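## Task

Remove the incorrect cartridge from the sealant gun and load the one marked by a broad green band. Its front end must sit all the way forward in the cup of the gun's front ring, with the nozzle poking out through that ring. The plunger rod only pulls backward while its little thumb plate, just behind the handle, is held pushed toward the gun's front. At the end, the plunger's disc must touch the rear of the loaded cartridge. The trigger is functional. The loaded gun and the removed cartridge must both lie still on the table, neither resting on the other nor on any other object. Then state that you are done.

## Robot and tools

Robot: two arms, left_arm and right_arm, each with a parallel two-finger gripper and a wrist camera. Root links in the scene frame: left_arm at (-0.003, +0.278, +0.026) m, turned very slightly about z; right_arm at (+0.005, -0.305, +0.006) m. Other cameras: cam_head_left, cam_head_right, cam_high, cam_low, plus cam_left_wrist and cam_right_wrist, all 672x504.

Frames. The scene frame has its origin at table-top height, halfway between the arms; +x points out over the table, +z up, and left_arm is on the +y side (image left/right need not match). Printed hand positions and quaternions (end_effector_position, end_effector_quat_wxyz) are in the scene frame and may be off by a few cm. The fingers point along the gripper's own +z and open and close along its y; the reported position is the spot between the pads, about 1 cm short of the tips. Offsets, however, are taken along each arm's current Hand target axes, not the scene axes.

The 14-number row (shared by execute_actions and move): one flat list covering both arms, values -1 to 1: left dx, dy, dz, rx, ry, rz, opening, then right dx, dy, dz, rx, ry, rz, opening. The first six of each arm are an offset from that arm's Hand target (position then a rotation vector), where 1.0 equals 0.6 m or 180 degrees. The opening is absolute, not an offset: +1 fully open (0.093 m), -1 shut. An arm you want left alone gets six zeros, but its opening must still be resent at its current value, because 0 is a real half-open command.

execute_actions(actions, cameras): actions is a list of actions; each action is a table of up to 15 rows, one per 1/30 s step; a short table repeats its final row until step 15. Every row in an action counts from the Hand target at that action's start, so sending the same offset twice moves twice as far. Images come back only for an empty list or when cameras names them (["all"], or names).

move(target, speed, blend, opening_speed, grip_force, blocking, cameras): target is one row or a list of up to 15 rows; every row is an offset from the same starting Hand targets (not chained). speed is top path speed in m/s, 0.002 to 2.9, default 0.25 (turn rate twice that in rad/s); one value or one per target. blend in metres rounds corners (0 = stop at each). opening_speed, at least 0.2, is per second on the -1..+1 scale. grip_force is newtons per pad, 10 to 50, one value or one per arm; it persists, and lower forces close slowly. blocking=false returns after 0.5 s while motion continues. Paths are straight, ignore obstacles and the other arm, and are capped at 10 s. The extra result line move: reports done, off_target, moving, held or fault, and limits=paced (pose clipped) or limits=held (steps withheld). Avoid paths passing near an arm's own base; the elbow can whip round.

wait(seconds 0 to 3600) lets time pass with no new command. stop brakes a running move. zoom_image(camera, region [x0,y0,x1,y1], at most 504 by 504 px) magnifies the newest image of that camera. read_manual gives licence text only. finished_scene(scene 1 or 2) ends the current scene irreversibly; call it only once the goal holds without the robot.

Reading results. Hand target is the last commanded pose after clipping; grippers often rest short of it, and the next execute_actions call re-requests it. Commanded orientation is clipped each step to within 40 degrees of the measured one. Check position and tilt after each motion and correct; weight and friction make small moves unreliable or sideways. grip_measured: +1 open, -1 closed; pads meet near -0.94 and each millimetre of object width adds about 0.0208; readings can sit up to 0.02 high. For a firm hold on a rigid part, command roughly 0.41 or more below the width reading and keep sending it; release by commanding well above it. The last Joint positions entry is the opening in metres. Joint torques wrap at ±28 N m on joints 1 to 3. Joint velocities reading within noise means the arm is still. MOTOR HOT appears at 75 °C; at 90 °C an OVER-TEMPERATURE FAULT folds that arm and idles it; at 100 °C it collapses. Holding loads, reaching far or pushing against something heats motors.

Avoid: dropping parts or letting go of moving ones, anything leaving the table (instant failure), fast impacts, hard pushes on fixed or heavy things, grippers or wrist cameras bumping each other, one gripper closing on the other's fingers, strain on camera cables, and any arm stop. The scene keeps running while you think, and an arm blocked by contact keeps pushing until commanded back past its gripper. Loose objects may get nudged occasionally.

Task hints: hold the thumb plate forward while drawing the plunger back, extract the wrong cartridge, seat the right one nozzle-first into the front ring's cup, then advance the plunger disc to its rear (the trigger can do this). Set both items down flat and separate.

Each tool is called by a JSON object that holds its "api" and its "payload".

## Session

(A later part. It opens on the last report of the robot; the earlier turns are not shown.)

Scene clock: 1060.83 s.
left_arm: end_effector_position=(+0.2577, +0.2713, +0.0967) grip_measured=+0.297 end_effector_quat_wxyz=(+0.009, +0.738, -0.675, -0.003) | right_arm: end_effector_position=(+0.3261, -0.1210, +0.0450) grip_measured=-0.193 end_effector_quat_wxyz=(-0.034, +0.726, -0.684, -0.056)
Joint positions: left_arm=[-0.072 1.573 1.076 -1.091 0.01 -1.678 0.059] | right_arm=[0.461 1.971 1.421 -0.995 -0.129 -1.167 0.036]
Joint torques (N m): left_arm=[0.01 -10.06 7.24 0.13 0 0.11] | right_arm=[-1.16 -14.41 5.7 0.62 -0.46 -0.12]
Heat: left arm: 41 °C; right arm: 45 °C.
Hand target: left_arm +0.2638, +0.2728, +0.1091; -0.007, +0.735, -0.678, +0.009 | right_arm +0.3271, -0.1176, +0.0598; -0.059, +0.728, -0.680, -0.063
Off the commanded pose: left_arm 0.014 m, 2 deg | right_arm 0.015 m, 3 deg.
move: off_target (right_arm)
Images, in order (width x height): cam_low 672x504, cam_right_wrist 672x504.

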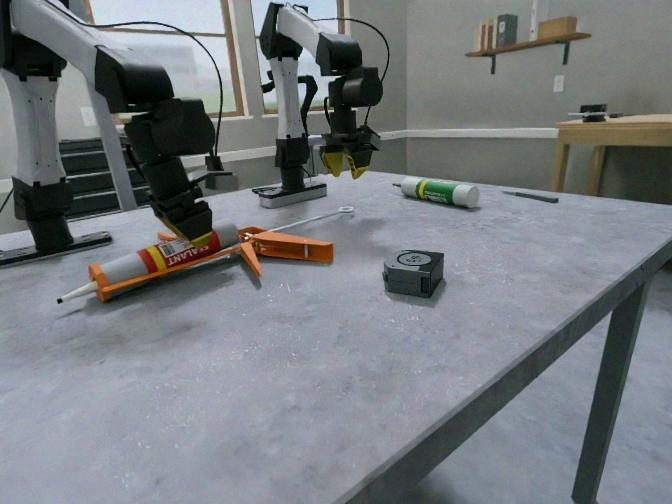

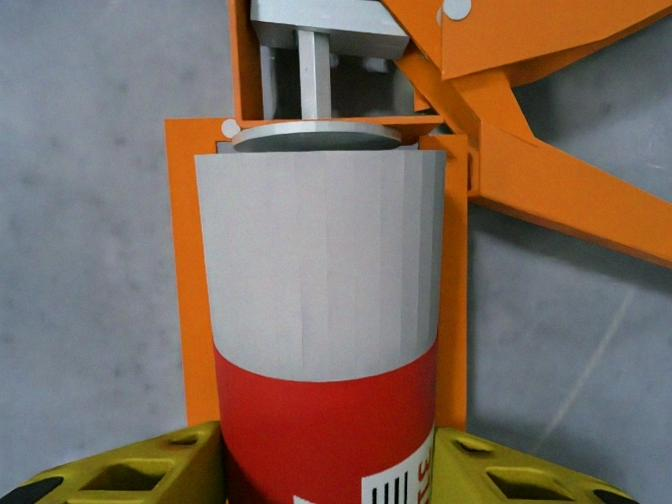

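{"api": "move", "payload": {"target": [0,0,0,0,0,0,0.3, 0.003,0,-0.025,0,-0.03,0,-0.6], "speed": 0.04, "cameras": ["cam_right_wrist","cam_low"]}}

{"api": "zoom_image", "payload": {"camera": "cam_low", "region": [40, 160, 300, 320]}}

Scene clock: 1067.07 s.
left_arm: end_effector_position=(+0.2577, +0.2713, +0.0967) grip_measured=+0.297 end_effector_quat_wxyz=(+0.009, +0.738, -0.675, -0.003) | right_arm: end_effector_position=(+0.3271, -0.1247, +0.0587) grip_measured=-0.193 end_effector_quat_wxyz=(-0.067, +0.722, -0.682, -0.091)
Joint positions: left_arm=[-0.072 1.573 1.076 -1.091 0.01 -1.678 0.059] | right_arm=[0.41 1.929 1.407 -0.997 -0.219 -1.212 0.036]
Joint torques (N m): left_arm=[0.06 -10.02 7.24 0.14 -0.01 0.1] | right_arm=[-1.25 -13.98 5.6 0.66 -0.6 -0.22]
Heat: left arm: 41 °C; right arm: 45 °C.
Hand target: left_arm +0.2638, +0.2728, +0.1091; -0.007, +0.735, -0.678, +0.009 | right_arm +0.3273, -0.1219, +0.0743; -0.091, +0.724, -0.676, -0.098
Off the commanded pose: left_arm 0.014 m, 2 deg | right_arm 0.016 m, 3 deg.
move: off_target (right_arm)
Images, in order (width x height): cam_low 672x504, cam_right_wrist 672x504.

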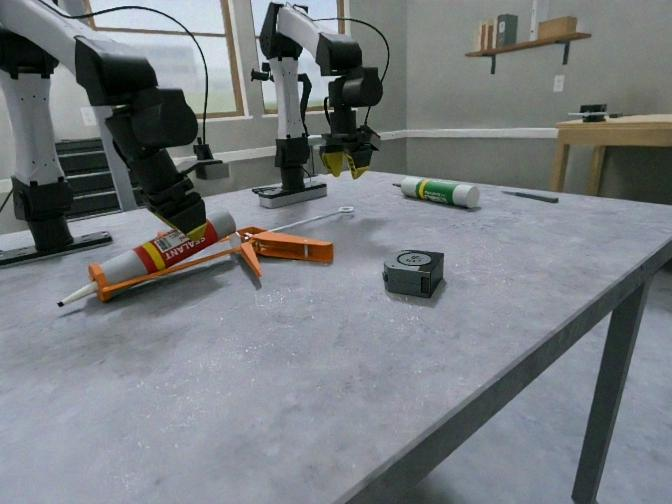

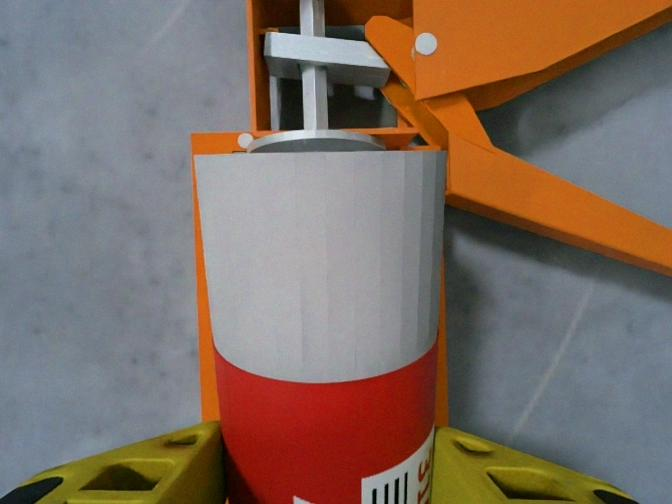

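Scaled by 1.938 from the camera's image (finer frame: 960x720).

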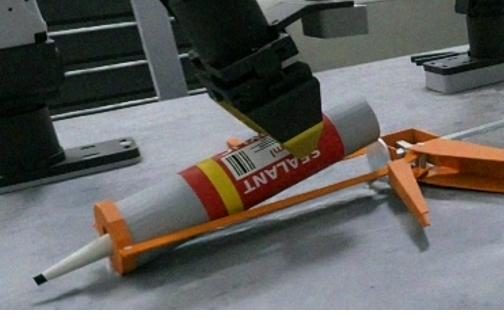

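{"api": "move", "payload": {"target": [[0,0,0,0,0,0,0.3, 0.002,0,-0.015,0,-0.0167,0,-0.6],[0,0,0,0,0,0,0.3, -0.05,0,-0.015,0,-0.0167,0,-0.6]], "speed": 0.04, "cameras": ["cam_right_wrist","cam_low","cam_high"]}}

{"api": "zoom_image", "payload": {"camera": "cam_low", "region": [40, 160, 300, 320]}}

Scene clock: 1080.97 s.
left_arm: end_effector_position=(+0.2577, +0.2713, +0.0967) grip_measured=+0.297 end_effector_quat_wxyz=(+0.009, +0.738, -0.675, -0.003) | right_arm: end_effector_position=(+0.3195, -0.1067, +0.0711) grip_measured=-0.194 end_effector_quat_wxyz=(-0.082, +0.726, -0.673, -0.111)
Joint positions: left_arm=[-0.072 1.573 1.076 -1.091 0.01 -1.678 0.059] | right_arm=[0.442 1.908 1.42 -1.01 -0.268 -1.194 0.036]
Joint torques (N m): left_arm=[0.06 -10.04 7.25 0.14 0 0.11] | right_arm=[0.24 -11.75 9.2 0.59 -0.6 0.23]
Heat: left arm: 41 °C; right arm: 48 °C.
Hand target: left_arm +0.2638, +0.2728, +0.1091; -0.007, +0.735, -0.678, +0.009 | right_arm +0.3254, -0.0955, +0.0909; -0.109, +0.722, -0.674, -0.117
Off the commanded pose: left_arm 0.014 m, 2 deg | right_arm 0.024 m, 3 deg.
move: off_target (right_arm)
Images, in order (width x height): cam_high 672x504, cam_low 672x504, cam_right_wrist 672x504.

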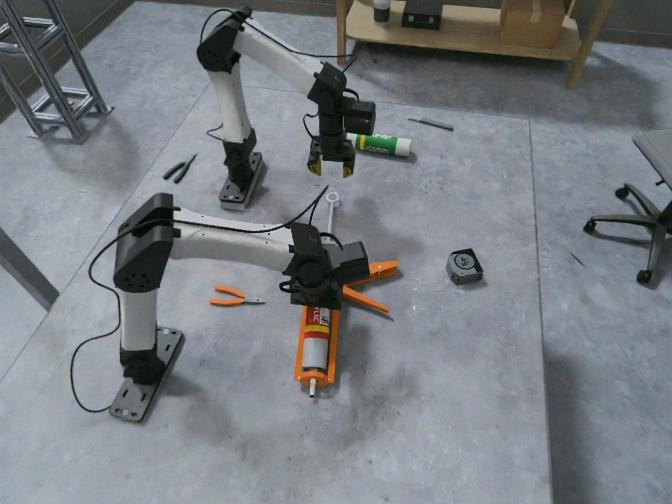

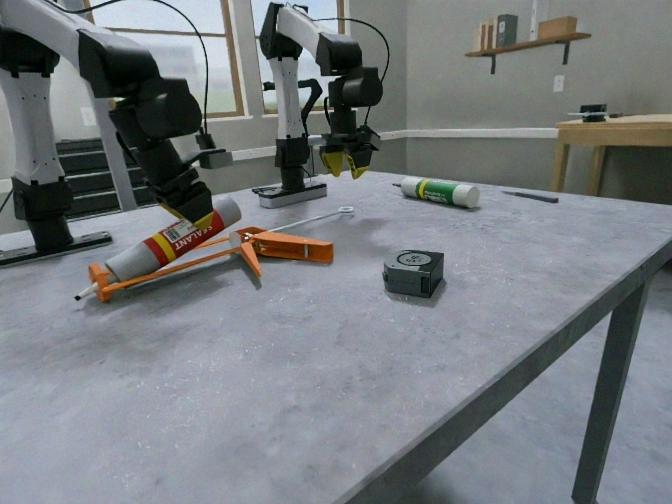

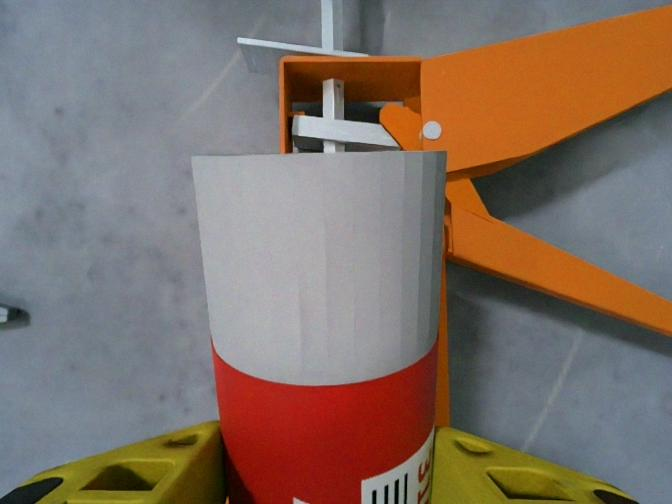

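Scaled by 1.938 from the camera's image (finer frame: 960x720).

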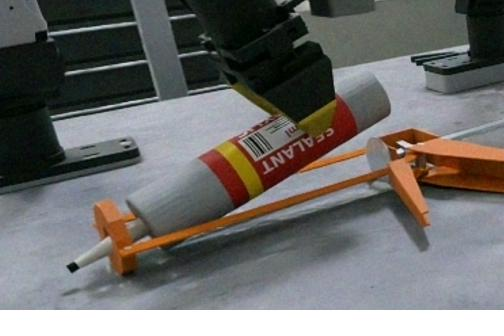

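{"api": "move", "payload": {"target": [[0,0,0,0,0,0,0.3, -0.075,0,0,0,0,0,-0.6],[0,0,0,0,0,0,0.3, -0.08,0,-0.1,0,0,0,-0.6]], "speed": 0.06, "cameras": ["cam_right_wrist","cam_low","cam_high"]}}

{"api": "zoom_image", "payload": {"camera": "cam_low", "region": [40, 160, 300, 320]}}

Scene clock: 1090.83 s.
left_arm: end_effector_position=(+0.2577, +0.2713, +0.0967) grip_measured=+0.297 end_effector_quat_wxyz=(+0.009, +0.738, -0.675, -0.003) | right_arm: end_effector_position=(+0.3170, -0.0740, +0.1355) grip_measured=-0.194 end_effector_quat_wxyz=(-0.071, +0.719, -0.682, -0.118)
Joint positions: left_arm=[-0.072 1.573 1.076 -1.091 0.01 -1.678 0.059] | right_arm=[0.523 1.946 1.731 -1.285 -0.266 -1.091 0.036]
Joint torques (N m): left_arm=[0.03 -10.06 7.25 0.13 0 0.11] | right_arm=[-1.11 -13.7 9.89 0.61 -0.48 -0.12]
Heat: left arm: 42 °C; right arm: 48 °C.
Hand target: left_arm +0.2638, +0.2728, +0.1091; -0.007, +0.735, -0.678, +0.009 | right_arm +0.3237, -0.0689, +0.1630; -0.109, +0.722, -0.674, -0.117
Off the commanded pose: left_arm 0.014 m, 2 deg | right_arm 0.029 m, 5 deg.
move: off_target (right_arm)
Images, in order (width x height): cam_high 672x504, cam_low 672x504, cam_right_wrist 672x504.

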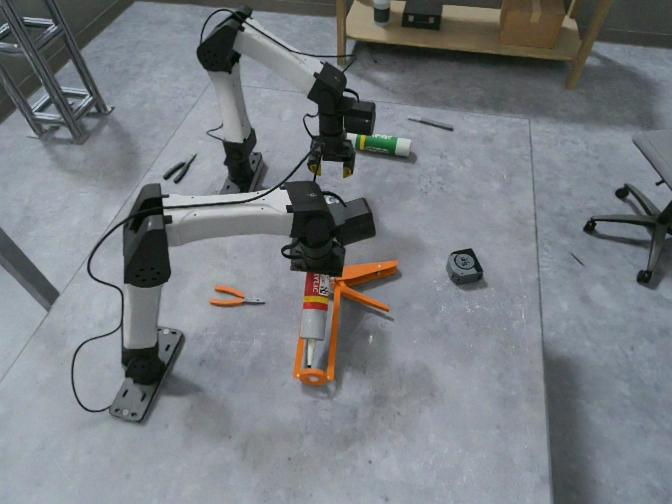

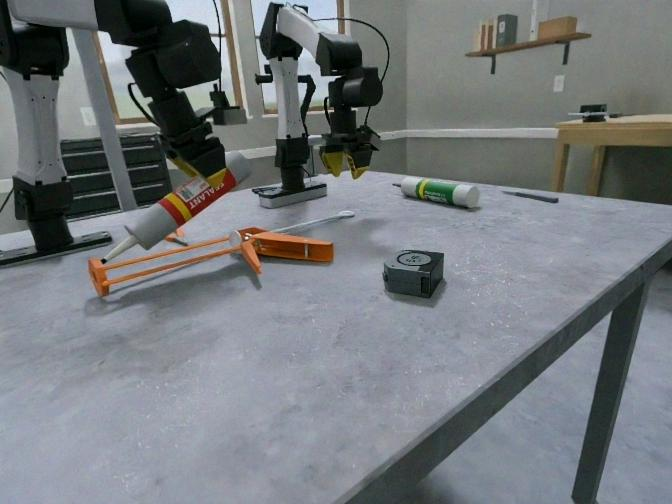

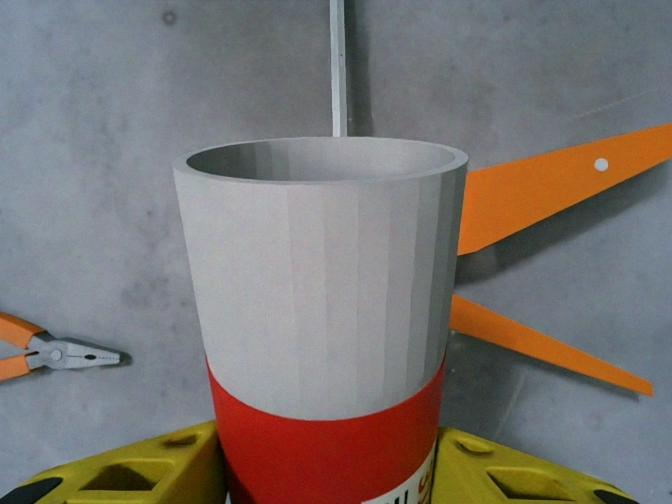

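Scaled by 1.938 from the camera's image (finer frame: 960x720).

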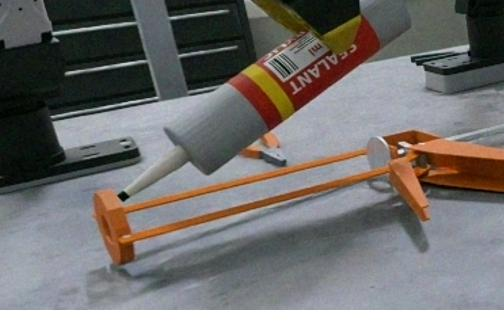

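{"api": "move", "payload": {"target": [[0,0,0,0,0,0,0.3, 0.067,-0.127,-0.0925,0,0,0,-0.6],[0,0,0,0,0,0,0.3, 0.25,-0.244,0.0047,0,0.1022,0,-0.6],[0,0,0,0,0,0,0.3, 0.2767,-0.244,0.0837,0,0.1022,0,-0.6]], "speed": 0.15, "blend": [0.02,0.02,0], "cameras": ["cam_right_wrist","cam_low","cam_high"]}}

{"api": "zoom_image", "payload": {"camera": "cam_low", "region": [0, 160, 300, 360]}}

Scene clock: 1109.83 s.
left_arm: end_effector_position=(+0.2577, +0.2713, +0.0967) grip_measured=+0.297 end_effector_quat_wxyz=(+0.009, +0.738, -0.675, -0.003) | right_arm: end_effector_position=(+0.4703, -0.1987, +0.0445) grip_measured=-0.194 end_effector_quat_wxyz=(+0.024, +0.728, -0.685, -0.023)
Joint positions: left_arm=[-0.072 1.573 1.076 -1.091 0.01 -1.678 0.059] | right_arm=[0.22 2.568 2.422 -1.489 -0.011 -1.411 0.036]
Joint torques (N m): left_arm=[0.02 -10.07 7.25 0.14 0 0.1] | right_arm=[-0.73 -18.55 5.72 0.64 0.04 -0.17]
Heat: left arm: 42 °C; right arm: 50 °C.
Hand target: left_arm +0.2638, +0.2728, +0.1091; -0.007, +0.735, -0.678, +0.009 | right_arm +0.4794, -0.2002, +0.0629; +0.000, +0.731, -0.682, +0.000
Off the commanded pose: left_arm 0.014 m, 2 deg | right_arm 0.021 m, 4 deg.
move: off_target (right_arm)
Images, in order (width x height): cam_high 672x504, cam_low 672x504, cam_right_wrist 672x504.

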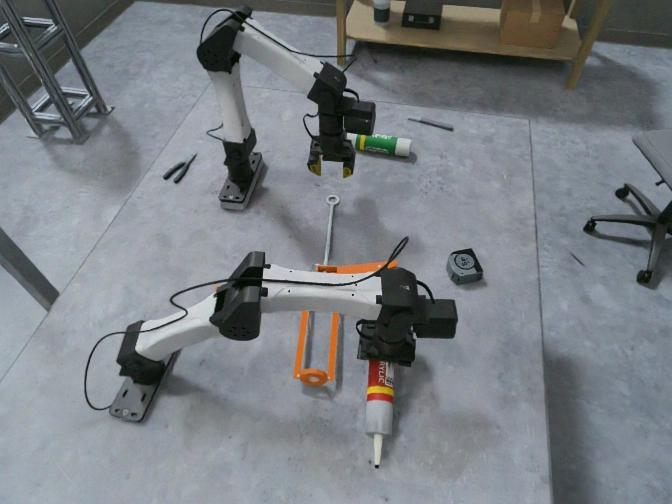

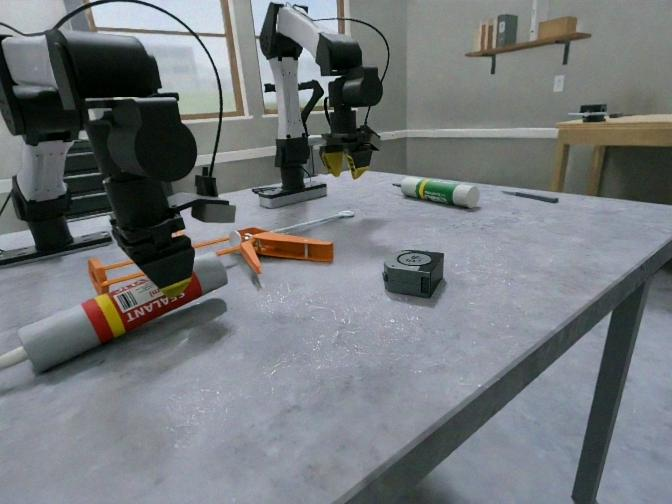

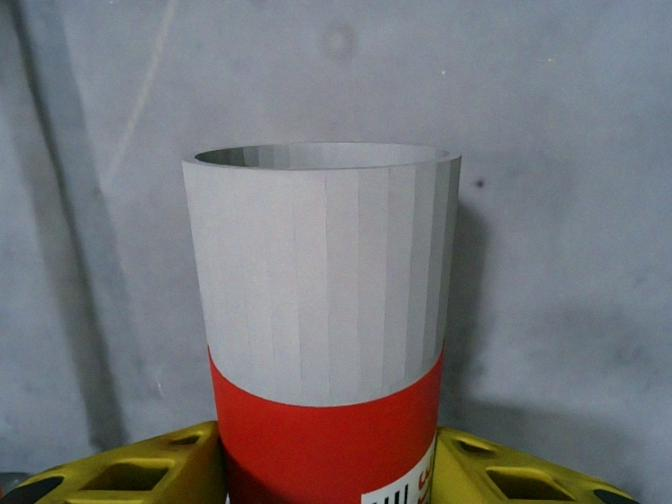

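Scaled by 1.680 from the camera's image (finer frame: 960x720).

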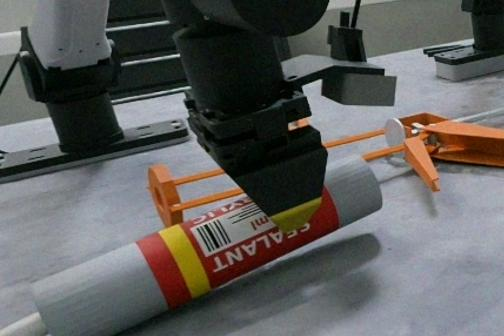

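{"api": "move", "payload": {"target": [0,0,0,0,0,0,0.3, 0,0,0.02,0,0.02,0,-0.6], "speed": 0.06, "cameras": ["cam_right_wrist","cam_low"]}}

{"api": "zoom_image", "payload": {"camera": "cam_low", "region": [0, 200, 300, 400]}}

Scene clock: 1120.07 s.
left_arm: end_effector_position=(+0.2577, +0.2713, +0.0967) grip_measured=+0.297 end_effector_quat_wxyz=(+0.009, +0.738, -0.675, -0.003) | right_arm: end_effector_position=(+0.4717, -0.2021, +0.0366) grip_measured=-0.194 end_effector_quat_wxyz=(+0.040, +0.730, -0.682, +0.001)
Joint positions: left_arm=[-0.072 1.573 1.076 -1.091 0.01 -1.678 0.059] | right_arm=[0.233 2.568 2.39 -1.457 0.046 -1.405 0.036]
Joint torques (N m): left_arm=[0.02 -10.06 7.24 0.13 0.01 0.1] | right_arm=[0.06 -17.65 5.71 0.59 0.09 0]
Heat: left arm: 42 °C; right arm: 55 °C.
Hand target: left_arm +0.2638, +0.2728, +0.1091; -0.007, +0.735, -0.678, +0.009 | right_arm +0.4795, -0.2003, +0.0510; +0.022, +0.731, -0.682, +0.023
Off the commanded pose: left_arm 0.014 m, 2 deg | right_arm 0.016 m, 3 deg.
move: off_target (right_arm)
Images, in order (width x height): cam_low 672x504, cam_right_wrist 672x504.

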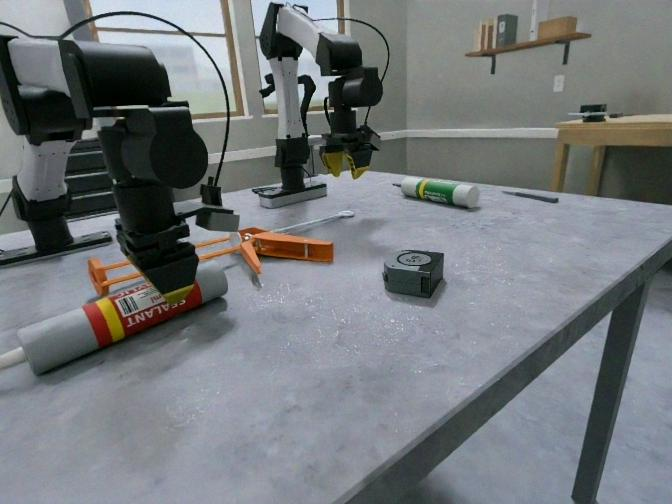

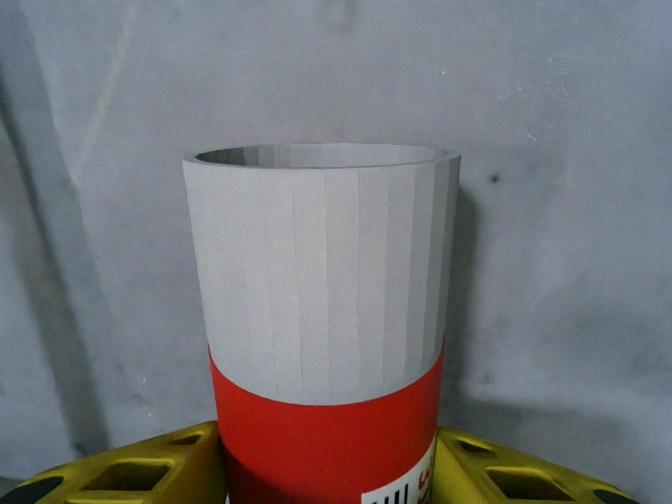

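Scaled by 1.680 from the camera's image (finer frame: 960x720).

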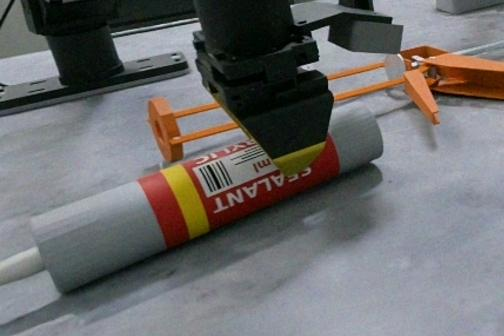

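{"api": "move", "payload": {"target": [0,0,0,0,0,0,0.3, 0,0,0.012,0,0.008,0,-0.6], "speed": 0.05, "cameras": ["cam_low","cam_high"]}}

{"api": "zoom_image", "payload": {"camera": "cam_low", "region": [0, 200, 300, 400]}}

Scene clock: 1125.60 s.
left_arm: end_effector_position=(+0.2577, +0.2713, +0.0967) grip_measured=+0.297 end_effector_quat_wxyz=(+0.009, +0.738, -0.675, -0.003) | right_arm: end_effector_position=(+0.4723, -0.2021, +0.0334) grip_measured=-0.194 end_effector_quat_wxyz=(+0.045, +0.731, -0.681, +0.011)
Joint positions: left_arm=[-0.072 1.573 1.076 -1.091 0.01 -1.678 0.059] | right_arm=[0.241 2.568 2.376 -1.442 0.069 -1.398 0.036]
Joint torques (N m): left_arm=[0.05 -10.02 7.23 0.14 -0.01 0.1] | right_arm=[0.02 -17.25 5.15 0.65 0.12 0.08]
Heat: left arm: 42 °C; right arm: 56 °C.
Hand target: left_arm +0.2638, +0.2728, +0.1091; -0.007, +0.735, -0.678, +0.009 | right_arm +0.4794, -0.2007, +0.0437; +0.030, +0.730, -0.682, +0.032
Off the commanded pose: left_arm 0.014 m, 2 deg | right_arm 0.013 m, 3 deg.
move: off_target (right_arm)
Images, in order (width x height): cam_high 672x504, cam_low 672x504.

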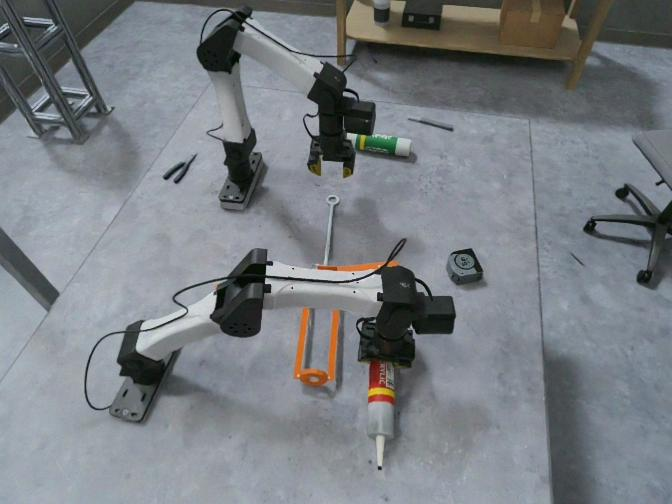

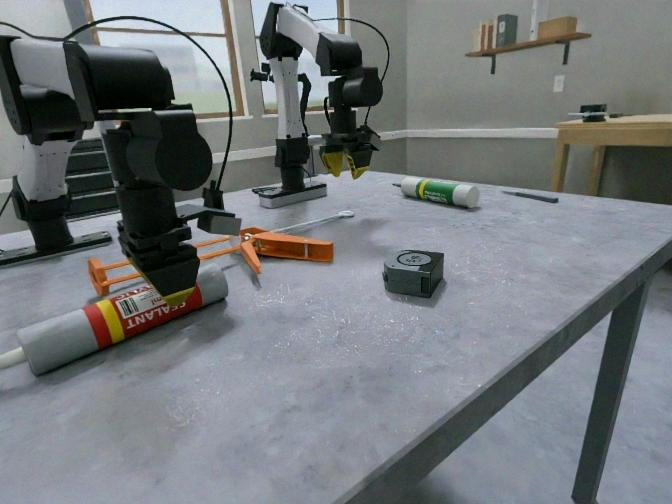

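Scaled by 1.680 from the camera's image (finer frame: 960x720).

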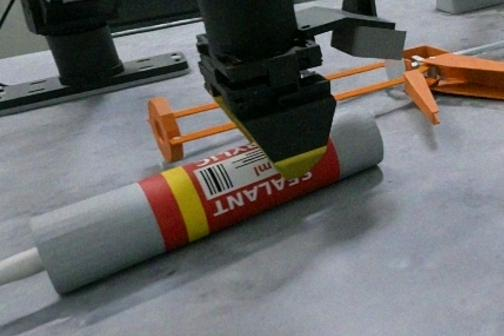

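{"api": "move", "payload": {"target": [[0,0,0,0,0,0,0.3, 0,0,0.012,0,0.004,0,-0.6],[0,0,0,0,0,0,0.3, 0,0,0.012,0,0.004,0,0.1]], "speed": 0.05, "opening_speed": 0.5, "cameras": ["cam_low","cam_right_wrist"]}}

{"api": "zoom_image", "payload": {"camera": "cam_low", "region": [0, 200, 300, 400]}}

Scene clock: 1132.37 s.
left_arm: end_effector_position=(+0.2577, +0.2713, +0.0967) grip_measured=+0.297 end_effector_quat_wxyz=(+0.009, +0.738, -0.675, -0.003) | right_arm: end_effector_position=(+0.4741, -0.2023, +0.0306) grip_measured=+0.099 end_effector_quat_wxyz=(+0.046, +0.731, -0.681, +0.021)
Joint positions: left_arm=[-0.072 1.573 1.076 -1.091 0.01 -1.678 0.059] | right_arm=[0.245 2.562 2.353 -1.416 0.086 -1.394 0.05]
Joint torques (N m): left_arm=[0.09 -10.04 7.3 0.14 0 0.1] | right_arm=[-0.13 -16.54 4.85 0.69 0.11 0.02]
Heat: left arm: 42 °C; right arm: 57 °C.
Hand target: left_arm +0.2638, +0.2728, +0.1091; -0.007, +0.735, -0.678, +0.009 | right_arm +0.4795, -0.2014, +0.0366; +0.034, +0.730, -0.681, +0.037
Off the commanded pose: left_arm 0.014 m, 2 deg | right_arm 0.008 m, 2 deg.
move: done; target 2's new opening was sent with right_arm's hand 0.008 m and 3 deg from that target

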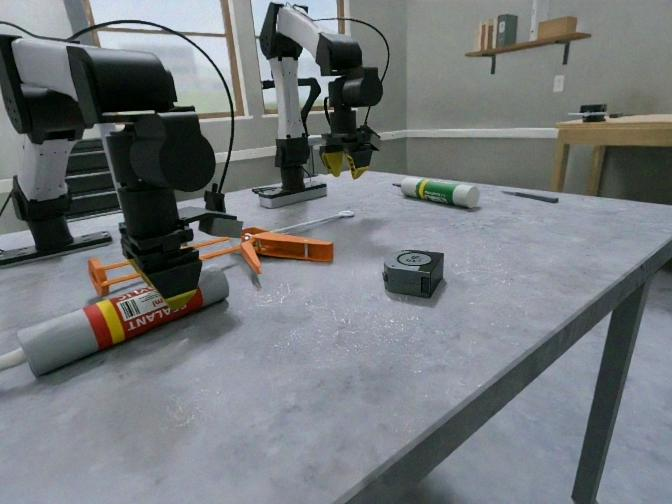

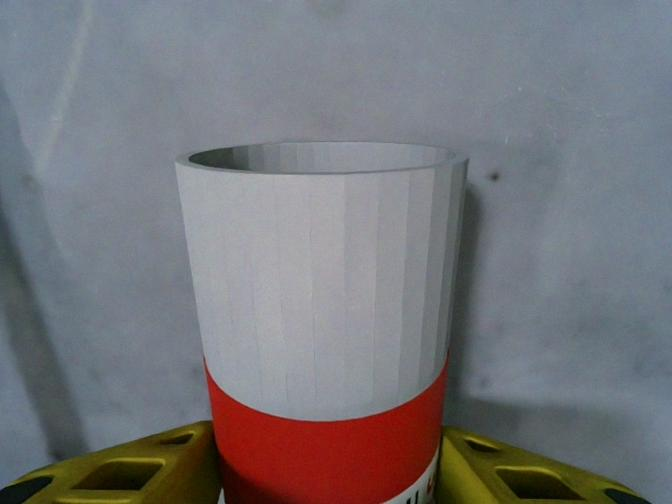

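Scaled by 1.680 from the camera's image (finer frame: 960x720).

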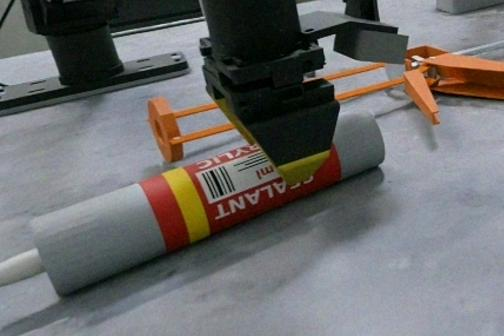

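{"api": "move", "payload": {"target": [[0,0,-0.03,0,0,0,0.3, 0,0,0,0,0,0,0.5],[-0.2013,-0.128,-0.167,0,0,0.628,1, 0,0,-0.2,0,0,0,0.5]], "speed": 0.2, "cameras": ["all"]}}

Scene clock: 1157.33 s.
left_arm: end_effector_position=(+0.3255, +0.3967, +0.2119) grip_measured=+1.000 end_effector_quat_wxyz=(+0.015, +0.158, +0.987, +0.004) | right_arm: end_effector_position=(+0.4781, -0.1919, +0.1310) grip_measured=+0.499 end_effector_quat_wxyz=(-0.017, +0.734, -0.675, +0.068)
Joint positions: left_arm=[0.297 1.869 1.881 -1.553 0.008 0.669 0.093] | right_arm=[0.268 2.453 2.553 -1.57 0.096 -1.392 0.069]
Joint torques (N m): left_arm=[0.47 -8.64 7.27 0.27 0.17 0.11] | right_arm=[0.16 -17.21 7.97 0.64 0.02 0.1]
Heat: left arm: 41 °C; right arm: 57 °C.
Hand target: left_arm +0.3284, +0.3996, +0.2103; +0.011, +0.160, +0.987, +0.001 | right_arm +0.4787, -0.1892, +0.1562; +0.034, +0.730, -0.681, +0.037
Off the commanded pose: left_arm 0.004 m, 1 deg | right_arm 0.025 m, 7 deg.
joint sent to its limit (right arm) — joint 4 (wrist pitch), lower limit. The joint targets are off in orientation, not in position.
move: off_target (right_arm)

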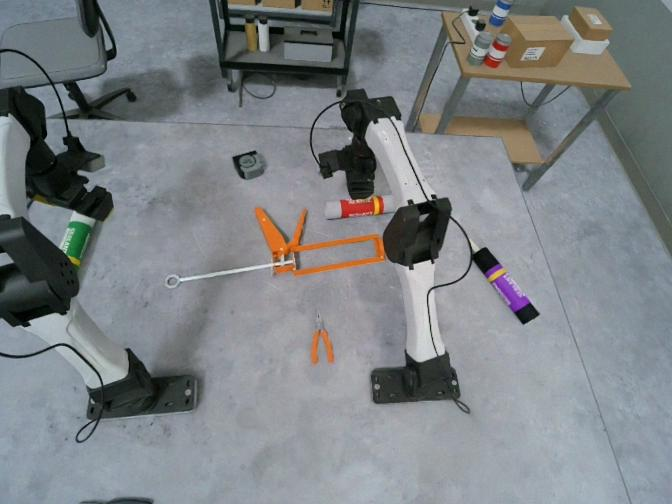

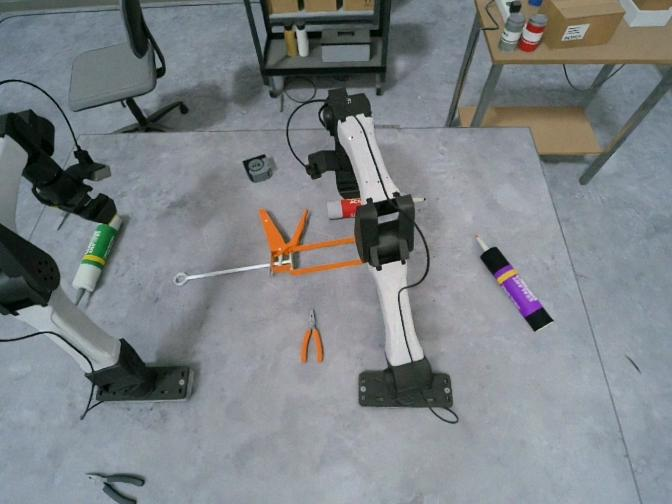

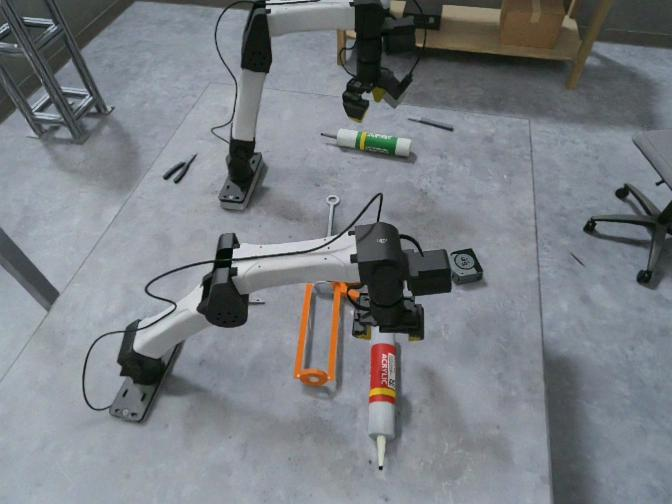

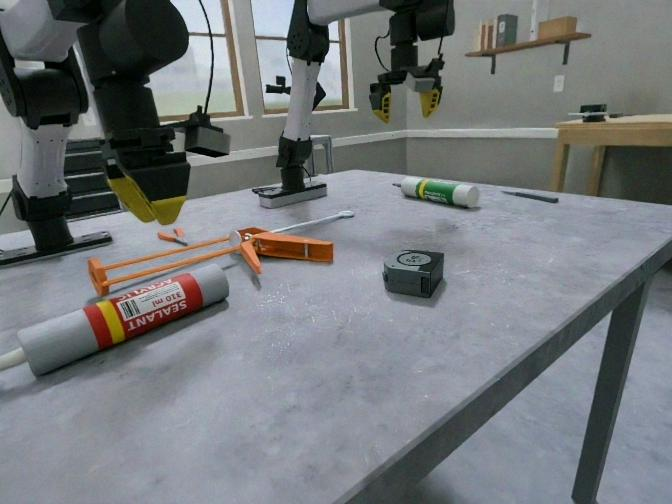

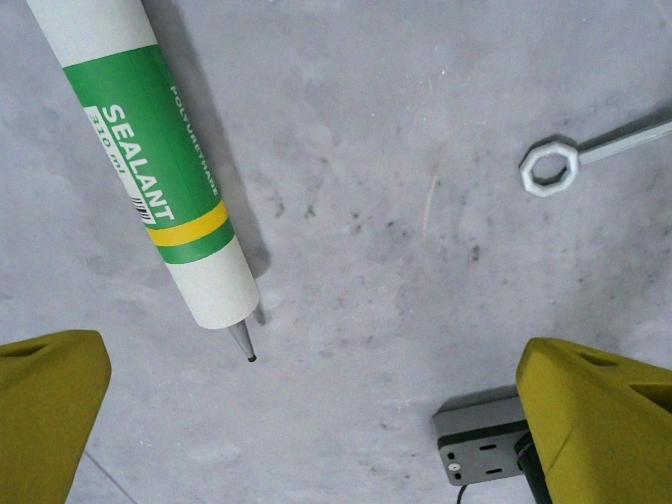

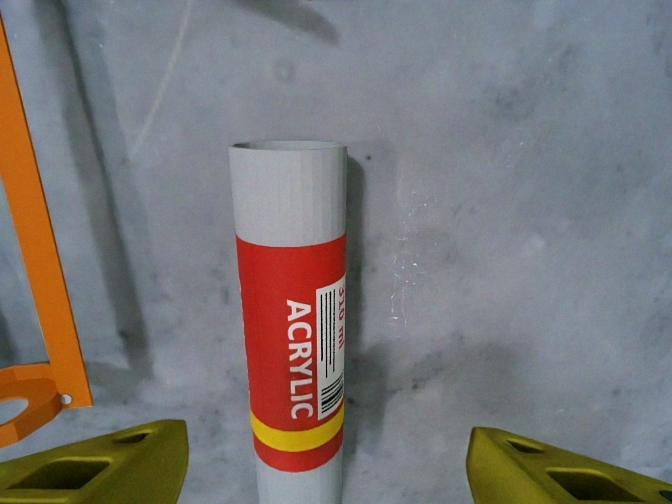

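{"api": "move", "payload": {"target": [0.0155,0.1585,0.2,0,0,-0.089,1, 0.075,0.256,-0.057,0,0,0,0.5], "speed": 0.2, "cameras": ["cam_left_wrist","cam_low","cam_high"]}}

Scene clock: 1186.20 s.
left_arm: end_effector_position=(+0.3515, +0.4924, +0.0993) grip_measured=+1.000 end_effector_quat_wxyz=(+0.015, +0.027, +1.000, +0.005) | right_arm: end_effector_position=(+0.3327, -0.2372, +0.1909) grip_measured=+0.499 end_effector_quat_wxyz=(+0.030, +0.732, -0.680, +0.038)
Joint positions: left_arm=[0.494 2.11 1.775 -1.204 0.009 0.602 0.093] | right_arm=[0.252 1.844 1.838 -1.575 0.096 -1.391 0.069]
Joint torques (N m): left_arm=[0.03 -11.97 5.16 0.44 0.19 -0.14] | right_arm=[-1.09 -10.82 4.88 0.45 -0.01 -0.03]
Heat: left arm: 41 °C; right arm: 56 °C.
Hand target: left_arm +0.3522, +0.4924, +0.0906; +0.011, +0.021, +1.000, -0.001 | right_arm +0.3283, -0.2410, +0.1946; +0.034, +0.730, -0.681, +0.037
Off the commanded pose: left_arm 0.009 m, 1 deg | right_arm 0.007 m, 1 deg.
joint sent to its limit (right arm) — joint 4 (wrist pitch), lower limit. The joint targets still meet the commanded pose.
move: done
Images, in order (width x height): cam_high 672x504, cam_low 672x504, cam_left_wrist 672x504.

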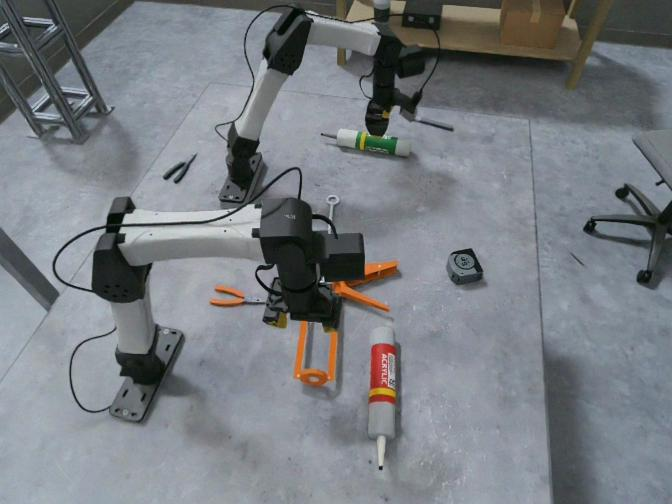

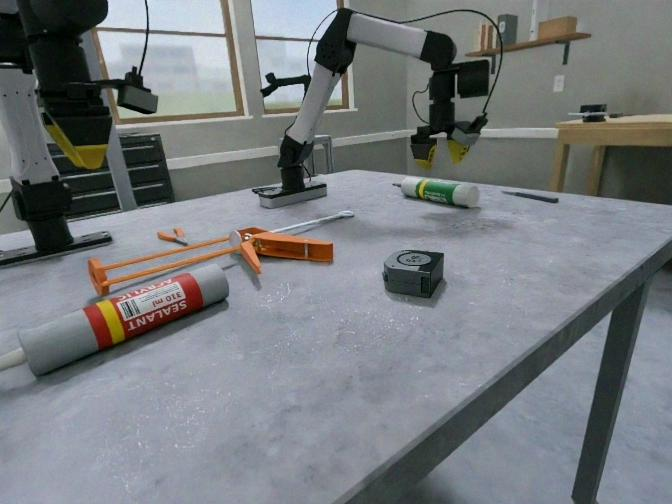

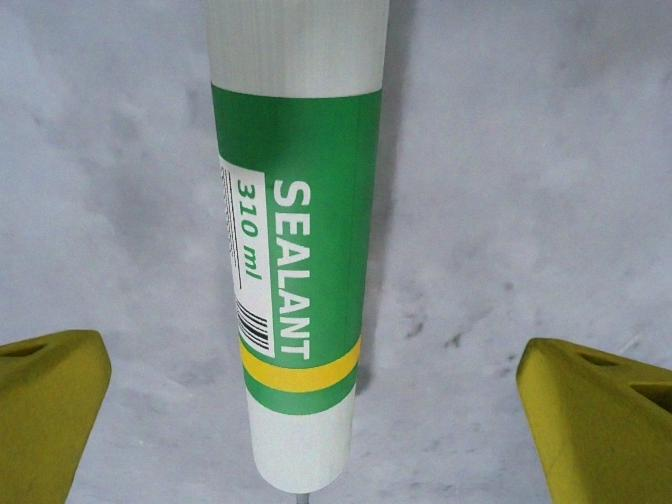

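{"api": "move", "payload": {"target": [0,0,0.115,0,0,0,0.6, 0,0,0,0,0,0,0.5], "speed": 0.12, "cameras": ["cam_left_wrist","cam_low"]}}

{"api": "zoom_image", "payload": {"camera": "cam_low", "region": [370, 120, 530, 240]}}

Scene clock: 1196.30 s.
left_arm: end_effector_position=(+0.3563, +0.4953, +0.0338) grip_measured=+0.603 end_effector_quat_wxyz=(+0.020, +0.025, +0.999, +0.008) | right_arm: end_effector_position=(+0.3327, -0.2372, +0.1909) grip_measured=+0.499 end_effector_quat_wxyz=(+0.030, +0.732, -0.680, +0.038)
Joint positions: left_arm=[0.494 2.177 1.614 -0.966 0.009 0.599 0.074] | right_arm=[0.252 1.844 1.838 -1.575 0.096 -1.391 0.069]
Joint torques (N m): left_arm=[-0.12 -11.95 4.38 0.5 0.17 -0.12] | right_arm=[-1.09 -10.67 4.85 0.42 0 -0.05]
Heat: left arm: 44 °C; right arm: 54 °C.
Hand target: left_arm +0.3537, +0.4923, +0.0216; +0.011, +0.021, +1.000, -0.001 | right_arm +0.3283, -0.2410, +0.1946; +0.034, +0.730, -0.681, +0.037
Off the commanded pose: left_arm 0.013 m, 2 deg | right_arm 0.007 m, 1 deg.
joint sent to its limit (right arm) — joint 4 (wrist pitch), lower limit. The joint targets still meet the commanded pose.
move: off_target (left_arm)
Images, in order (width x height): cam_low 672x504, cam_left_wrist 672x504.

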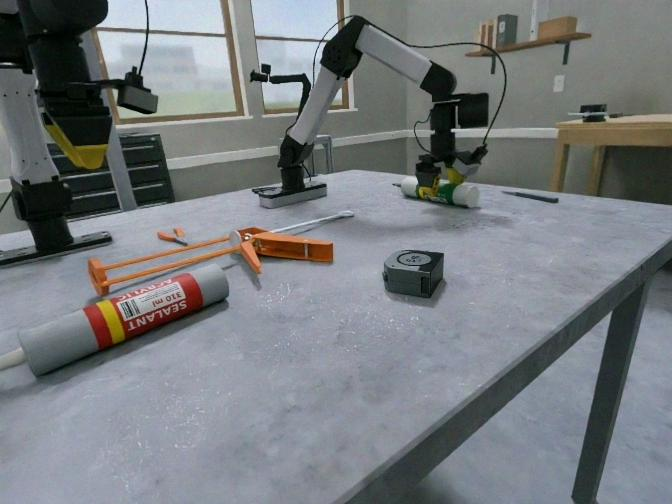

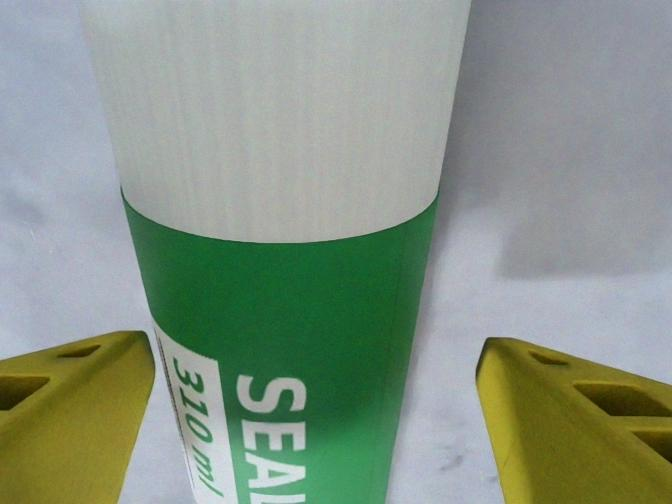

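Scaled by 3.150 from the camera's image (finer frame: 960x720).

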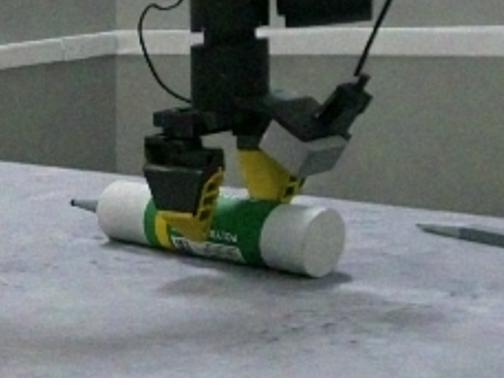

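{"api": "move", "payload": {"target": [0,0.01,0.024,0,0,0,0.6, 0,0,0,0,0,0,0.5], "speed": 0.08, "cameras": ["cam_left_wrist","cam_low"]}}

{"api": "zoom_image", "payload": {"camera": "cam_low", "region": [370, 120, 530, 240]}}

Scene clock: 1202.13 s.
left_arm: end_effector_position=(+0.3606, +0.4993, +0.0219) grip_measured=+0.603 end_effector_quat_wxyz=(+0.023, +0.024, +0.999, +0.010) | right_arm: end_effector_position=(+0.3327, -0.2372, +0.1909) grip_measured=+0.499 end_effector_quat_wxyz=(+0.030, +0.732, -0.680, +0.038)
Joint positions: left_arm=[0.497 2.208 1.614 -0.928 0.009 0.599 0.074] | right_arm=[0.252 1.844 1.838 -1.575 0.096 -1.391 0.069]
Joint torques (N m): left_arm=[0.59 -11.95 4 0.49 0.19 0.01] | right_arm=[-1.1 -10.71 4.97 0.42 -0.01 -0.05]
Heat: left arm: 45 °C; right arm: 53 °C.
Hand target: left_arm +0.3542, +0.4983, +0.0072; +0.011, +0.021, +1.000, -0.001 | right_arm +0.3283, -0.2410, +0.1946; +0.034, +0.730, -0.681, +0.037
Off the commanded pose: left_arm 0.016 m, 2 deg | right_arm 0.007 m, 1 deg.
joint sent to its limit (right arm) — joint 4 (wrist pitch), lower limit. The joint targets still meet the commanded pose.
move: off_target (left_arm)
Images, in order (width x height): cam_low 672x504, cam_left_wrist 672x504.

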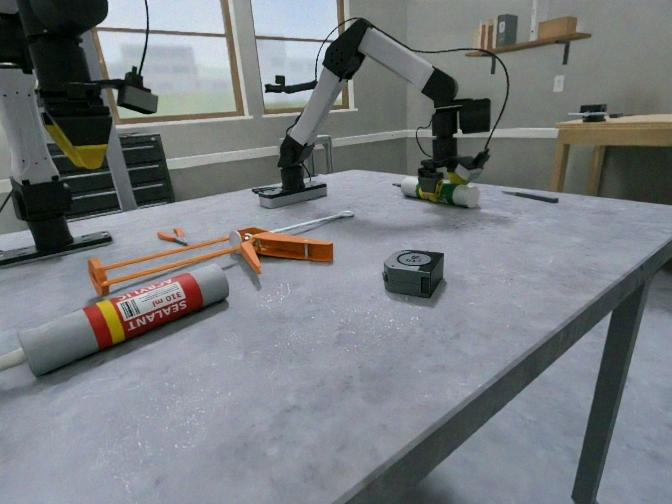

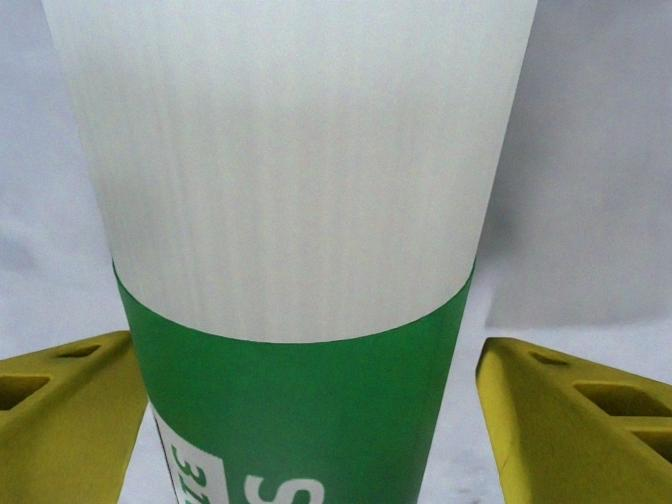

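Scaled by 3.150 from the camera's image (finer frame: 960x720).

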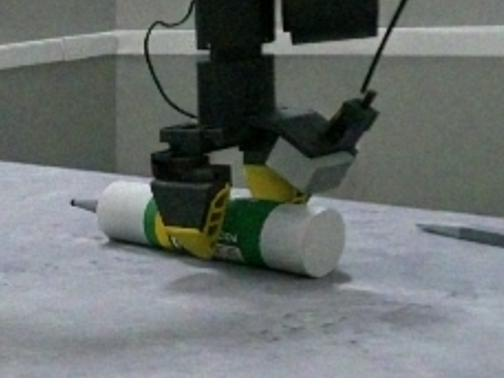

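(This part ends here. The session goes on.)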